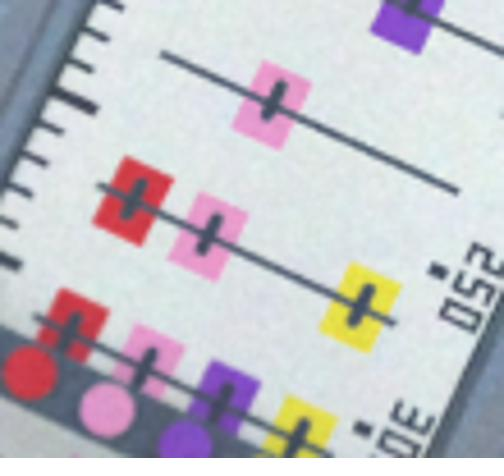

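>>> {"name": "wait", "arguments": {"seconds": 1.9, "cameras": []}}

>>> {"name": "move", "arguments": {"arm2": {"joints": {"joint2_rad": 1.615}, "min_time_s": 0.6}, "arm3": {"joints": {"joint2_rad": 1.665}, "min_time_s": 0.6}, "arm4": {"joints": {"joint2_rad": 1.59}, "min_time_s": 0.6}}}

>>> {"name": "wait", "arguments": {"seconds": 0.7, "cameras": []}}

>>> {"name": "move", "arguments": {"arm2": {"joints": {"joint2_rad": 1.47}, "min_time_s": 0.5}, "arm3": {"joints": {"joint2_rad": 1.51}, "min_time_s": 0.5}, "arm4": {"joints": {"joint2_rad": 1.46}, "min_time_s": 0.5}}}

>>> {"name": "wait", "arguments": {"seconds": 3, "cameras": ["cam_sheet"]}}

>>> {"name": "zoom_image", "arguments": {"camera": "cam_sheet", "region": [310, 310, 410, 410]}}

>>> {"name": "zoom_image", "arguments": {"camera": "cam_sheet", "region": [370, 230, 430, 290]}}

>>> {"name": "zoom_image", "arguments": {"camera": "cam_sheet", "region": [380, 170, 490, 270]}}

Scene clock: 131.67 s.
Joint torques (N m): arm1=[-0.44 -12.63 8.18 1.01 0.09 -0.21] | arm2=[1.08 -11.75 6.86 0.36 -0.02 0.08] | arm3=[1.73 -11.11 5.93 1.29 0.02 0.24] | arm4=[-0.5 -8.76 6.28 0.25 -0.03 -0.11]
Heat: arm1: hottest joint1_rad 34 °C; arm2: hottest joint3_rad 35 °C; arm3: hottest joint2_rad 35 °C; arm4: hottest joint4_rad 30 °C.
Joint velocities: within noise
arm1.joint_positions: joint1_rad=-0.483 joint2_rad=+1.470 joint3_rad=+1.105 joint4_rad=-1.072 joint5_rad=+0.000 joint6_rad=-1.524 hand_little=-1.000 hand_ring=-1.000 hand_middle=+1.000 hand_index=-1.000 hand_thumb_turn=+1.000 hand_thumb_bend=+1.000 hand_force_limit=+0.000 hand_speed=+0.000
arm1.joint_status: all done
arm1.hand_stopped_by: target,target,target,target,target,target
arm1.little_load_n: 0.0
arm1.ring_load_n: 0.0
arm1.middle_load_n: 0.0
arm1.index_load_n: 0.0
arm1.thumb_bend_load_n: -0.5
arm1.thumb_turn_load_n: 0.0
arm1.hand: x=+0.6719 y=+0.3179 z=+0.8583 quat_wxyz=(+0.066, -0.199, -0.978, -0.009) (m; scene frame)
arm1.hand_target: x=+0.6726 y=+0.3189 z=+0.8588 quat_wxyz=(+0.070, -0.191, -0.979, -0.011) (m; scene frame)
arm1.hand_status: not commanded
arm2.joint_positions: joint1_rad=+0.240 joint2_rad=+1.486 joint3_rad=+1.210 joint4_rad=-1.150 joint5_rad=+0.014 joint6_rad=-1.449 hand_little=+1.000 hand_ring=+1.000 hand_middle=+1.000 hand_index=+1.000 hand_thumb_turn=+1.000 hand_thumb_bend=+1.000 hand_force_limit=+0.000 hand_speed=-0.800
arm2.joint_status: all done
arm2.hand_stopped_by: target,target,target,target,target,target
arm2.little_load_n: 0.0
arm2.ring_load_n: -0.5
arm2.middle_load_n: 0.0
arm2.index_load_n: 0.0
arm2.thumb_bend_load_n: 0.0
arm2.thumb_turn_load_n: 0.0
arm2.hand: x=+0.2637 y=+0.2367 z=+0.8697 quat_wxyz=(+0.052, +0.604, -0.794, +0.050) (m; scene frame)
arm2.hand_target: x=+0.2671 y=+0.2336 z=+0.8763 quat_wxyz=(+0.061, +0.601, -0.795, +0.061) (m; scene frame)
arm2.hand_status: not commanded
arm3.joint_positions: joint1_rad=-0.674 joint2_rad=+1.511 joint3_rad=+0.988 joint4_rad=-0.853 joint5_rad=-0.003 joint6_rad=-1.425 hand_little=-1.000 hand_ring=+1.000 hand_middle=+1.000 hand_index=+1.000 hand_thumb_turn=+1.000 hand_thumb_bend=+1.000 hand_force_limit=+0.000 hand_speed=+0.000
arm3.joint_status: all done
arm3.hand_stopped_by: target,target,target,target,target,target
arm3.little_load_n: 0.0
arm3.ring_load_n: 0.0
arm3.middle_load_n: 0.0
arm3.index_load_n: 0.0
arm3.thumb_bend_load_n: 0.0
arm3.thumb_turn_load_n: 0.0
arm3.hand: x=-0.6684 y=+0.2652 z=+0.8735 quat_wxyz=(+0.071, +0.563, -0.821, +0.066) (m; scene frame)
arm3.hand_target: x=-0.6620 y=+0.2683 z=+0.8697 quat_wxyz=(+0.068, +0.564, -0.821, +0.064) (m; scene frame)
arm3.hand_status: not commanded
arm4.joint_positions: joint1_rad=+0.303 joint2_rad=+1.463 joint3_rad=+1.059 joint4_rad=-1.001 joint5_rad=+0.004 joint6_rad=-1.680 hand_little=+1.000 hand_ring=+1.000 hand_middle=+1.000 hand_index=+1.000 hand_thumb_turn=+1.000 hand_thumb_bend=+1.000 hand_force_limit=+0.000 hand_speed=-0.800
arm4.joint_status: all done
arm4.hand_stopped_by: target,target,target,target,target,target
arm4.little_load_n: 0.0
arm4.ring_load_n: 0.0
arm4.middle_load_n: 0.0
arm4.index_load_n: 0.0
arm4.thumb_bend_load_n: 0.0
arm4.thumb_turn_load_n: 0.0
arm4.hand: x=-0.2990 y=-0.2264 z=+0.8613 quat_wxyz=(-0.059, +0.612, +0.786, +0.058) (m; scene frame)
arm4.hand_target: x=-0.2929 y=-0.2292 z=+0.8585 quat_wxyz=(-0.057, +0.612, +0.787, +0.057) (m; scene frame)
arm4.hand_status: not commanded
wait: 1.90 s; at rest from the start
pictures: none
No camera images: "cameras" was empty.

Scene clock: 132.57 s.
Joint torques (N m): arm1=[-0.5 -12.63 8.16 0.98 0.09 -0.22] | arm2=[1.14 -7.18 6.12 0.27 -0.02 0.08] | arm3=[1.44 -7.53 5.11 0.88 0.04 0.19] | arm4=[-0.44 -5.48 5.74 0.14 -0.02 -0.11]
Heat: arm1: hottest joint1_rad 34 °C; arm2: hottest joint3_rad 35 °C; arm3: hottest joint2_rad 35 °C; arm4: hottest joint4_rad 30 °C.
move: arm2 done; arm3 done; arm4 done
Joint velocities: within noise
arm1: as last shown
arm1.thumb_bend_load_n: 0.0
arm2.joint_positions: joint1_rad=+0.240 joint2_rad=+1.559 joint3_rad=+1.216 joint4_rad=-1.151 joint5_rad=+0.014 joint6_rad=-1.449 hand_little=+1.000 hand_ring=+1.000 hand_middle=+1.000 hand_index=+1.000 hand_thumb_turn=+1.000 hand_thumb_bend=+1.000 hand_force_limit=+0.000 hand_speed=-0.800
arm2.joint_status: all done
arm2.hand_stopped_by: target,target,target,target,target,target
arm2.little_load_n: 0.0
arm2.ring_load_n: 0.0
arm2.middle_load_n: 0.0
arm2.index_load_n: 0.0
arm2.thumb_bend_load_n: 0.0
arm2.thumb_turn_load_n: 0.0
arm2.hand: x=+0.2640 y=+0.2350 z=+0.8422 quat_wxyz=(+0.028, +0.605, -0.795, +0.026) (m; scene frame)
arm2.hand_target: x=+0.2682 y=+0.2355 z=+0.8174 quat_wxyz=(+0.010, +0.604, -0.797, +0.010) (m; scene frame)
arm2.hand_status: not commanded
arm3.joint_positions: joint1_rad=-0.674 joint2_rad=+1.611 joint3_rad=+0.992 joint4_rad=-0.853 joint5_rad=-0.003 joint6_rad=-1.425 hand_little=-1.000 hand_ring=+1.000 hand_middle=+1.000 hand_index=+1.000 hand_thumb_turn=+1.000 hand_thumb_bend=+1.000 hand_force_limit=+0.000 hand_speed=+0.000
arm3.joint_status: all done
arm3.hand_stopped_by: target,target,target,target,target,target
arm3.little_load_n: 0.0
arm3.ring_load_n: 0.0
arm3.middle_load_n: 0.0
arm3.index_load_n: 0.0
arm3.thumb_bend_load_n: 0.0
arm3.thumb_turn_load_n: 0.0
arm3.hand: x=-0.6667 y=+0.2729 z=+0.8360 quat_wxyz=(+0.035, +0.565, -0.824, +0.034) (m; scene frame)
arm3.hand_target: x=-0.6585 y=+0.2855 z=+0.8114 quat_wxyz=(+0.011, +0.566, -0.824, +0.011) (m; scene frame)
arm3.hand_status: not commanded
arm4.joint_positions: joint1_rad=+0.303 joint2_rad=+1.538 joint3_rad=+1.062 joint4_rad=-1.001 joint5_rad=+0.004 joint6_rad=-1.680 hand_little=+1.000 hand_ring=+1.000 hand_middle=+1.000 hand_index=+1.000 hand_thumb_turn=+1.000 hand_thumb_bend=+1.000 hand_force_limit=+0.000 hand_speed=-0.800
arm4.joint_status: all done
arm4.hand_stopped_by: target,target,target,target,target,target
arm4.little_load_n: 0.0
arm4.ring_load_n: -0.5
arm4.middle_load_n: 0.0
arm4.index_load_n: 0.0
arm4.thumb_bend_load_n: 0.0
arm4.thumb_turn_load_n: 0.0
arm4.hand: x=-0.2987 y=-0.2290 z=+0.8324 quat_wxyz=(-0.033, +0.614, +0.788, +0.033) (m; scene frame)
arm4.hand_target: x=-0.2920 y=-0.2375 z=+0.8073 quat_wxyz=(-0.011, +0.614, +0.790, +0.011) (m; scene frame)
arm4.hand_status: not commanded
pictures: none

Scene clock: 133.27 s.
Joint torques (N m): arm1=[-0.56 -12.51 8.18 1.02 0.09 -0.22] | arm2=[1.26 -7.47 6.19 0.24 -0.01 0.09] | arm3=[1.08 -7.24 5.03 0.88 0.01 0.21] | arm4=[-0.44 -5.48 5.79 0.13 -0.02 -0.11]
Heat: arm1: hottest joint1_rad 34 °C; arm2: hottest joint3_rad 35 °C; arm3: hottest joint2_rad 35 °C; arm4: hottest joint4_rad 30 °C.
Joint velocities: within noise
arm1.joint_positions: joint1_rad=-0.483 joint2_rad=+1.470 joint3_rad=+1.105 joint4_rad=-1.072 joint5_rad=+0.000 joint6_rad=-1.524 hand_little=-1.000 hand_ring=-1.000 hand_middle=+1.000 hand_index=-1.000 hand_thumb_turn=+1.000 hand_thumb_bend=+1.000 hand_force_limit=+0.000 hand_speed=+0.000
arm1.joint_status: not commanded
arm1.hand_stopped_by: target,target,target,target,target,target
arm1.little_load_n: 0.0
arm1.ring_load_n: 0.5
arm1.middle_load_n: 0.0
arm1.index_load_n: 0.0
arm1.thumb_bend_load_n: 0.0
arm1.thumb_turn_load_n: 0.0
arm1.hand: x=+0.6719 y=+0.3179 z=+0.8583 quat_wxyz=(+0.066, -0.199, -0.978, -0.009) (m; scene frame)
arm1.hand_target: x=+0.6726 y=+0.3189 z=+0.8588 quat_wxyz=(+0.070, -0.191, -0.979, -0.011) (m; scene frame)
arm1.hand_status: not commanded
arm2.joint_positions: joint1_rad=+0.240 joint2_rad=+1.559 joint3_rad=+1.216 joint4_rad=-1.151 joint5_rad=+0.014 joint6_rad=-1.449 hand_little=+1.000 hand_ring=+1.000 hand_middle=+1.000 hand_index=+1.000 hand_thumb_turn=+1.000 hand_thumb_bend=+1.000 hand_force_limit=+0.000 hand_speed=-0.800
arm2.joint_status: all done
arm2.hand_stopped_by: target,target,target,target,target,target
arm2.little_load_n: 0.0
arm2.ring_load_n: 0.0
arm2.middle_load_n: -0.5
arm2.index_load_n: 0.0
arm2.thumb_bend_load_n: 0.0
arm2.thumb_turn_load_n: 0.0
arm2.hand: x=+0.2640 y=+0.2350 z=+0.8422 quat_wxyz=(+0.028, +0.605, -0.795, +0.026) (m; scene frame)
arm2.hand_target: x=+0.2682 y=+0.2355 z=+0.8174 quat_wxyz=(+0.010, +0.604, -0.797, +0.010) (m; scene frame)
arm2.hand_status: not commanded
arm3.joint_positions: joint1_rad=-0.674 joint2_rad=+1.611 joint3_rad=+0.992 joint4_rad=-0.853 joint5_rad=-0.003 joint6_rad=-1.425 hand_little=-1.000 hand_ring=+1.000 hand_middle=+1.000 hand_index=+1.000 hand_thumb_turn=+1.000 hand_thumb_bend=+1.000 hand_force_limit=+0.000 hand_speed=+0.000
arm3.joint_status: all done
arm3.hand_stopped_by: target,target,target,target,target,target
arm3.little_load_n: 0.0
arm3.ring_load_n: 0.0
arm3.middle_load_n: 0.0
arm3.index_load_n: 0.0
arm3.thumb_bend_load_n: 0.0
arm3.thumb_turn_load_n: 0.0
arm3.hand: x=-0.6667 y=+0.2729 z=+0.8360 quat_wxyz=(+0.035, +0.565, -0.824, +0.034) (m; scene frame)
arm3.hand_target: x=-0.6585 y=+0.2855 z=+0.8114 quat_wxyz=(+0.011, +0.566, -0.824, +0.011) (m; scene frame)
arm3.hand_status: not commanded
arm4.joint_positions: joint1_rad=+0.303 joint2_rad=+1.538 joint3_rad=+1.062 joint4_rad=-1.001 joint5_rad=+0.004 joint6_rad=-1.680 hand_little=+1.000 hand_ring=+1.000 hand_middle=+1.000 hand_index=+1.000 hand_thumb_turn=+1.000 hand_thumb_bend=+1.000 hand_force_limit=+0.000 hand_speed=-0.800
arm4.joint_status: all done
arm4.hand_stopped_by: target,target,target,target,target,target
arm4.little_load_n: 0.0
arm4.ring_load_n: 0.0
arm4.middle_load_n: 0.0
arm4.index_load_n: 0.0
arm4.thumb_bend_load_n: 0.0
arm4.thumb_turn_load_n: 0.0
arm4.hand: x=-0.2987 y=-0.2290 z=+0.8324 quat_wxyz=(-0.033, +0.614, +0.788, +0.033) (m; scene frame)
arm4.hand_target: x=-0.2920 y=-0.2375 z=+0.8073 quat_wxyz=(-0.011, +0.614, +0.790, +0.011) (m; scene frame)
arm4.hand_status: not commanded
wait: 0.70 s; at rest by 0.27 s
pictures: none
No camera images: "cameras" was empty.

Scene clock: 134.30 s.
Joint torques (N m): arm1=[-0.56 -12.63 8.18 1.03 0.09 -0.22] | arm2=[1.03 -11.58 6.84 0.34 -0.01 0.07] | arm3=[1.49 -10.87 5.98 1.2 0.03 0.18] | arm4=[-0.44 -8.82 6.3 0.25 -0.02 -0.11]
Heat: arm1: hottest joint1_rad 34 °C; arm2: hottest joint3_rad 35 °C; arm3: hottest joint2_rad 35 °C; arm4: hottest joint4_rad 30 °C.
move: arm2 done; arm3 done; arm4 done
Joint velocities: within noise
arm1: as last shown
arm1.ring_load_n: 0.0
arm2.joint_positions: joint1_rad=+0.240 joint2_rad=+1.486 joint3_rad=+1.210 joint4_rad=-1.150 joint5_rad=+0.014 joint6_rad=-1.449 hand_little=+1.000 hand_ring=+1.000 hand_middle=+1.000 hand_index=+1.000 hand_thumb_turn=+1.000 hand_thumb_bend=+1.000 hand_force_limit=+0.000 hand_speed=-0.800
arm2.joint_status: all done
arm2.hand_stopped_by: target,target,target,target,target,target
arm2.little_load_n: 0.0
arm2.ring_load_n: 0.0
arm2.middle_load_n: 0.0
arm2.index_load_n: 0.0
arm2.thumb_bend_load_n: -0.5
arm2.thumb_turn_load_n: 0.0
arm2.hand: x=+0.2639 y=+0.2367 z=+0.8697 quat_wxyz=(+0.052, +0.604, -0.794, +0.050) (m; scene frame)
arm2.hand_target: x=+0.2672 y=+0.2336 z=+0.8763 quat_wxyz=(+0.061, +0.601, -0.795, +0.061) (m; scene frame)
arm2.hand_status: not commanded
arm3.joint_positions: joint1_rad=-0.674 joint2_rad=+1.511 joint3_rad=+0.988 joint4_rad=-0.853 joint5_rad=-0.003 joint6_rad=-1.425 hand_little=-1.000 hand_ring=+1.000 hand_middle=+1.000 hand_index=+1.000 hand_thumb_turn=+1.000 hand_thumb_bend=+1.000 hand_force_limit=+0.000 hand_speed=+0.000
arm3.joint_status: all done
arm3.hand_stopped_by: target,target,target,target,target,target
arm3.little_load_n: 0.0
arm3.ring_load_n: 0.0
arm3.middle_load_n: -0.5
arm3.index_load_n: 0.0
arm3.thumb_bend_load_n: 0.0
arm3.thumb_turn_load_n: 0.0
arm3.hand: x=-0.6684 y=+0.2652 z=+0.8735 quat_wxyz=(+0.071, +0.563, -0.821, +0.066) (m; scene frame)
arm3.hand_target: x=-0.6620 y=+0.2683 z=+0.8697 quat_wxyz=(+0.068, +0.564, -0.821, +0.064) (m; scene frame)
arm3.hand_status: not commanded
arm4.joint_positions: joint1_rad=+0.303 joint2_rad=+1.463 joint3_rad=+1.059 joint4_rad=-1.000 joint5_rad=+0.004 joint6_rad=-1.680 hand_little=+1.000 hand_ring=+1.000 hand_middle=+1.000 hand_index=+1.000 hand_thumb_turn=+1.000 hand_thumb_bend=+1.000 hand_force_limit=+0.000 hand_speed=-0.800
arm4.joint_status: all done
arm4.hand_stopped_by: target,target,target,target,target,target
arm4.little_load_n: 0.0
arm4.ring_load_n: 0.0
arm4.middle_load_n: 0.0
arm4.index_load_n: 0.0
arm4.thumb_bend_load_n: 0.0
arm4.thumb_turn_load_n: 0.0
arm4.hand: x=-0.2990 y=-0.2261 z=+0.8614 quat_wxyz=(-0.059, +0.612, +0.786, +0.058) (m; scene frame)
arm4.hand_target: x=-0.2929 y=-0.2292 z=+0.8585 quat_wxyz=(-0.057, +0.612, +0.787, +0.057) (m; scene frame)
arm4.hand_status: not commanded
pictures: none

Scene clock: 137.30 s.
Joint torques (N m): arm1=[-0.38 -12.57 8.2 1.01 0.09 -0.21] | arm2=[1.38 -11.63 6.86 0.34 -0.02 0.06] | arm3=[1.44 -11.05 5.93 1.07 0.02 0.22] | arm4=[-0.44 -8.76 6.28 0.24 -0.02 -0.11]
Heat: arm1: hottest joint1_rad 34 °C; arm2: hottest joint3_rad 35 °C; arm3: hottest joint2_rad 35 °C; arm4: hottest joint4_rad 30 °C.
Joint velocities: within noise
arm1.joint_positions: joint1_rad=-0.483 joint2_rad=+1.470 joint3_rad=+1.105 joint4_rad=-1.072 joint5_rad=+0.000 joint6_rad=-1.524 hand_little=-1.000 hand_ring=-1.000 hand_middle=+1.000 hand_index=-1.000 hand_thumb_turn=+1.000 hand_thumb_bend=+1.000 hand_force_limit=+0.000 hand_speed=+0.000
arm1.joint_status: not commanded
arm1.hand_stopped_by: target,target,target,target,target,target
arm1.little_load_n: 0.0
arm1.ring_load_n: 0.0
arm1.middle_load_n: 0.0
arm1.index_load_n: 0.0
arm1.thumb_bend_load_n: 0.0
arm1.thumb_turn_load_n: 0.0
arm1.hand: x=+0.6719 y=+0.3179 z=+0.8583 quat_wxyz=(+0.066, -0.199, -0.978, -0.009) (m; scene frame)
arm1.hand_target: x=+0.6726 y=+0.3189 z=+0.8588 quat_wxyz=(+0.070, -0.191, -0.979, -0.011) (m; scene frame)
arm1.hand_status: not commanded
arm2.joint_positions: joint1_rad=+0.240 joint2_rad=+1.486 joint3_rad=+1.210 joint4_rad=-1.150 joint5_rad=+0.014 joint6_rad=-1.449 hand_little=+1.000 hand_ring=+1.000 hand_middle=+1.000 hand_index=+1.000 hand_thumb_turn=+1.000 hand_thumb_bend=+1.000 hand_force_limit=+0.000 hand_speed=-0.800
arm2.joint_status: all done
arm2.hand_stopped_by: target,target,target,target,target,target
arm2.little_load_n: 0.0
arm2.ring_load_n: 0.0
arm2.middle_load_n: 0.0
arm2.index_load_n: 0.0
arm2.thumb_bend_load_n: 0.0
arm2.thumb_turn_load_n: 0.0
arm2.hand: x=+0.2639 y=+0.2367 z=+0.8697 quat_wxyz=(+0.052, +0.604, -0.794, +0.050) (m; scene frame)
arm2.hand_target: x=+0.2672 y=+0.2336 z=+0.8763 quat_wxyz=(+0.061, +0.601, -0.795, +0.061) (m; scene frame)
arm2.hand_status: not commanded
arm3.joint_positions: joint1_rad=-0.674 joint2_rad=+1.511 joint3_rad=+0.988 joint4_rad=-0.853 joint5_rad=-0.003 joint6_rad=-1.425 hand_little=-1.000 hand_ring=+1.000 hand_middle=+1.000 hand_index=+1.000 hand_thumb_turn=+1.000 hand_thumb_bend=+1.000 hand_force_limit=+0.000 hand_speed=+0.000
arm3.joint_status: all done
arm3.hand_stopped_by: target,target,target,target,target,target
arm3.little_load_n: 0.0
arm3.ring_load_n: 0.0
arm3.middle_load_n: 0.0
arm3.index_load_n: 0.0
arm3.thumb_bend_load_n: 0.0
arm3.thumb_turn_load_n: 0.0
arm3.hand: x=-0.6684 y=+0.2652 z=+0.8735 quat_wxyz=(+0.071, +0.563, -0.821, +0.066) (m; scene frame)
arm3.hand_target: x=-0.6620 y=+0.2683 z=+0.8697 quat_wxyz=(+0.068, +0.564, -0.821, +0.064) (m; scene frame)
arm3.hand_status: not commanded
arm4.joint_positions: joint1_rad=+0.303 joint2_rad=+1.463 joint3_rad=+1.059 joint4_rad=-1.000 joint5_rad=+0.004 joint6_rad=-1.680 hand_little=+1.000 hand_ring=+1.000 hand_middle=+1.000 hand_index=+1.000 hand_thumb_turn=+1.000 hand_thumb_bend=+1.000 hand_force_limit=+0.000 hand_speed=-0.800
arm4.joint_status: all done
arm4.hand_stopped_by: target,target,target,target,target,target
arm4.little_load_n: 0.0
arm4.ring_load_n: 0.0
arm4.middle_load_n: 0.0
arm4.index_load_n: 0.0
arm4.thumb_bend_load_n: 0.0
arm4.thumb_turn_load_n: 0.0
arm4.hand: x=-0.2990 y=-0.2261 z=+0.8614 quat_wxyz=(-0.059, +0.612, +0.786, +0.058) (m; scene frame)
arm4.hand_target: x=-0.2929 y=-0.2292 z=+0.8585 quat_wxyz=(-0.057, +0.612, +0.787, +0.057) (m; scene frame)
arm4.hand_status: not commanded
wait: 3.00 s; at rest by 0.27 s
pictures: cam_sheet
Images, in order (width x height): cam_sheet 896x504.

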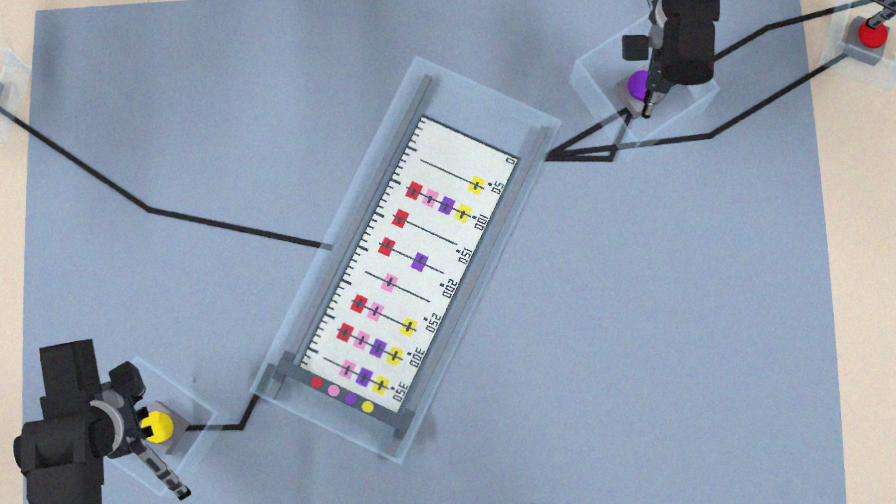

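Scaled by 5.040.

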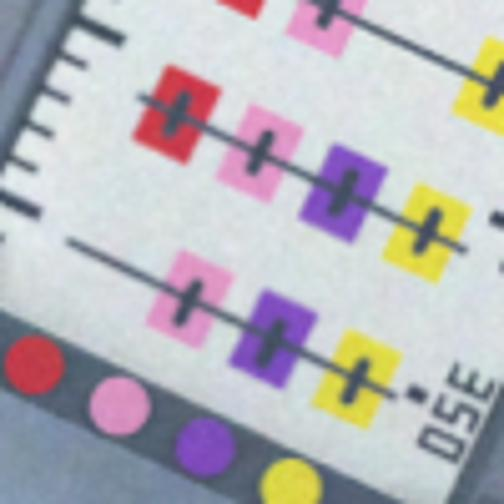

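Scaled by 8.400.

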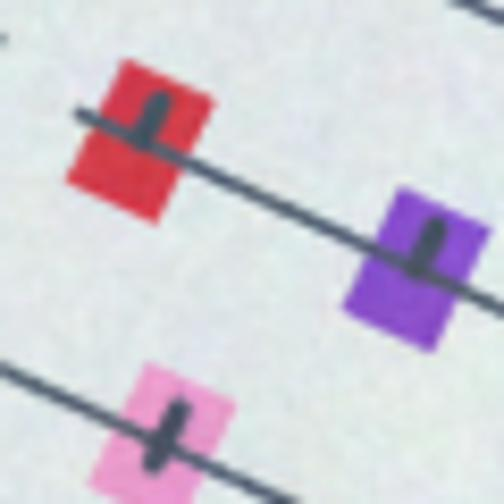

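Scaled by 4.582.

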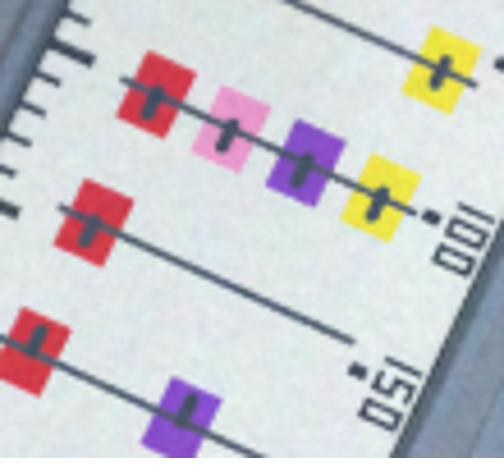

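>>> {"name": "wait", "arguments": {"seconds": 3, "cameras": ["cam_sheet"]}}

>>> {"name": "zoom_image", "arguments": {"camera": "cam_sheet", "region": [250, 340, 450, 470]}}

Scene clock: 140.43 s.
Joint torques (N m): arm1=[-0.5 -12.63 8.18 1.03 0.09 -0.22] | arm2=[1.2 -11.58 6.84 0.23 -0.01 0.08] | arm3=[2.02 -10.93 5.87 1.24 0.02 0.22] | arm4=[-0.44 -8.88 6.31 0.24 -0.02 -0.11]
Heat: arm1: hottest joint1_rad 34 °C; arm2: hottest joint3_rad 35 °C; arm3: hottest joint2_rad 35 °C; arm4: hottest joint4_rad 30 °C.
Joint velocities: within noise
arm1.joint_positions: joint1_rad=-0.483 joint2_rad=+1.470 joint3_rad=+1.105 joint4_rad=-1.072 joint5_rad=+0.000 joint6_rad=-1.524 hand_little=-1.000 hand_ring=-1.000 hand_middle=+1.000 hand_index=-1.000 hand_thumb_turn=+1.000 hand_thumb_bend=+1.000 hand_force_limit=+0.000 hand_speed=+0.000
arm1.joint_status: not commanded
arm1.hand_stopped_by: target,target,target,target,target,target
arm1.little_load_n: 0.0
arm1.ring_load_n: 0.0
arm1.middle_load_n: 0.0
arm1.index_load_n: 0.0
arm1.thumb_bend_load_n: 0.0
arm1.thumb_turn_load_n: 0.0
arm1.hand: x=+0.6719 y=+0.3179 z=+0.8583 quat_wxyz=(+0.066, -0.199, -0.978, -0.009) (m; scene frame)
arm1.hand_target: x=+0.6726 y=+0.3189 z=+0.8588 quat_wxyz=(+0.070, -0.191, -0.979, -0.011) (m; scene frame)
arm1.hand_status: not commanded
arm2.joint_positions: joint1_rad=+0.240 joint2_rad=+1.486 joint3_rad=+1.210 joint4_rad=-1.150 joint5_rad=+0.014 joint6_rad=-1.449 hand_little=+1.000 hand_ring=+1.000 hand_middle=+1.000 hand_index=+1.000 hand_thumb_turn=+1.000 hand_thumb_bend=+1.000 hand_force_limit=+0.000 hand_speed=-0.800
arm2.joint_status: all done
arm2.hand_stopped_by: target,target,target,target,target,target
arm2.little_load_n: 0.0
arm2.ring_load_n: 0.0
arm2.middle_load_n: 0.0
arm2.index_load_n: 0.0
arm2.thumb_bend_load_n: -0.5
arm2.thumb_turn_load_n: 0.0
arm2.hand: x=+0.2639 y=+0.2367 z=+0.8697 quat_wxyz=(+0.052, +0.604, -0.794, +0.050) (m; scene frame)
arm2.hand_target: x=+0.2672 y=+0.2336 z=+0.8763 quat_wxyz=(+0.061, +0.601, -0.795, +0.061) (m; scene frame)
arm2.hand_status: not commanded
arm3.joint_positions: joint1_rad=-0.674 joint2_rad=+1.511 joint3_rad=+0.988 joint4_rad=-0.853 joint5_rad=-0.003 joint6_rad=-1.425 hand_little=-1.000 hand_ring=+1.000 hand_middle=+1.000 hand_index=+1.000 hand_thumb_turn=+1.000 hand_thumb_bend=+1.000 hand_force_limit=+0.000 hand_speed=+0.000
arm3.joint_status: all done
arm3.hand_stopped_by: target,target,target,target,target,target
arm3.little_load_n: 0.0
arm3.ring_load_n: 0.0
arm3.middle_load_n: 0.0
arm3.index_load_n: 0.0
arm3.thumb_bend_load_n: 0.0
arm3.thumb_turn_load_n: 0.0
arm3.hand: x=-0.6684 y=+0.2652 z=+0.8735 quat_wxyz=(+0.071, +0.563, -0.821, +0.066) (m; scene frame)
arm3.hand_target: x=-0.6620 y=+0.2683 z=+0.8697 quat_wxyz=(+0.068, +0.564, -0.821, +0.064) (m; scene frame)
arm3.hand_status: not commanded
arm4.joint_positions: joint1_rad=+0.303 joint2_rad=+1.463 joint3_rad=+1.059 joint4_rad=-1.000 joint5_rad=+0.004 joint6_rad=-1.680 hand_little=+1.000 hand_ring=+1.000 hand_middle=+1.000 hand_index=+1.000 hand_thumb_turn=+1.000 hand_thumb_bend=+1.000 hand_force_limit=+0.000 hand_speed=-0.800
arm4.joint_status: all done
arm4.hand_stopped_by: target,target,target,target,target,target
arm4.little_load_n: 0.0
arm4.ring_load_n: 0.0
arm4.middle_load_n: 0.0
arm4.index_load_n: 0.0
arm4.thumb_bend_load_n: 0.0
arm4.thumb_turn_load_n: 0.0
arm4.hand: x=-0.2990 y=-0.2261 z=+0.8614 quat_wxyz=(-0.059, +0.612, +0.786, +0.058) (m; scene frame)
arm4.hand_target: x=-0.2929 y=-0.2292 z=+0.8585 quat_wxyz=(-0.057, +0.612, +0.787, +0.057) (m; scene frame)
arm4.hand_status: not commanded
wait: 3.00 s; at rest by 0.13 s
pictures: cam_sheet
Images, in order (width x height): cam_sheet 896x504.

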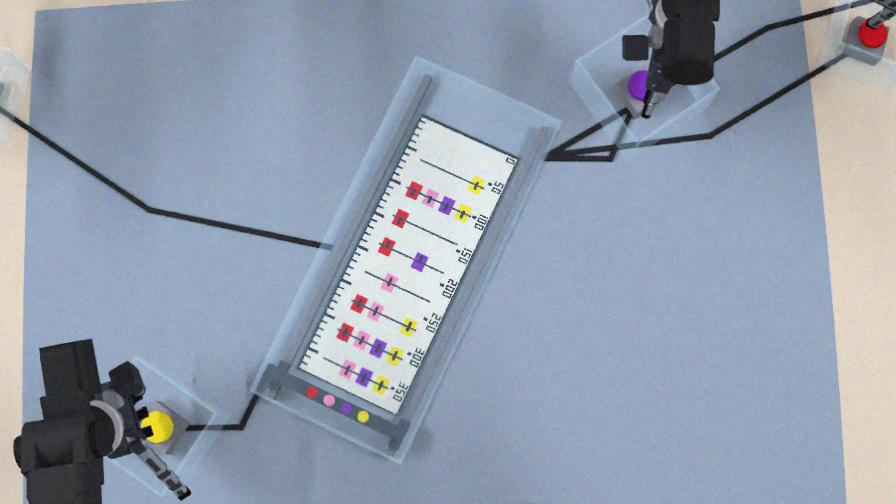

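Scaled by 2.520.

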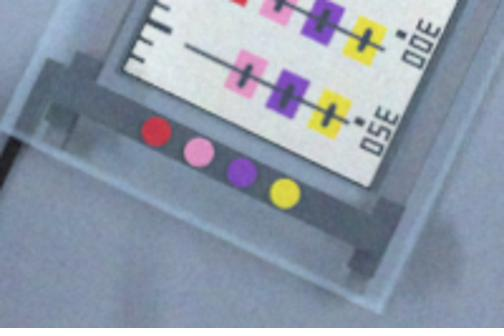

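>>> {"name": "finished_scene", "arguments": {}}

The scene is finished: the task was done.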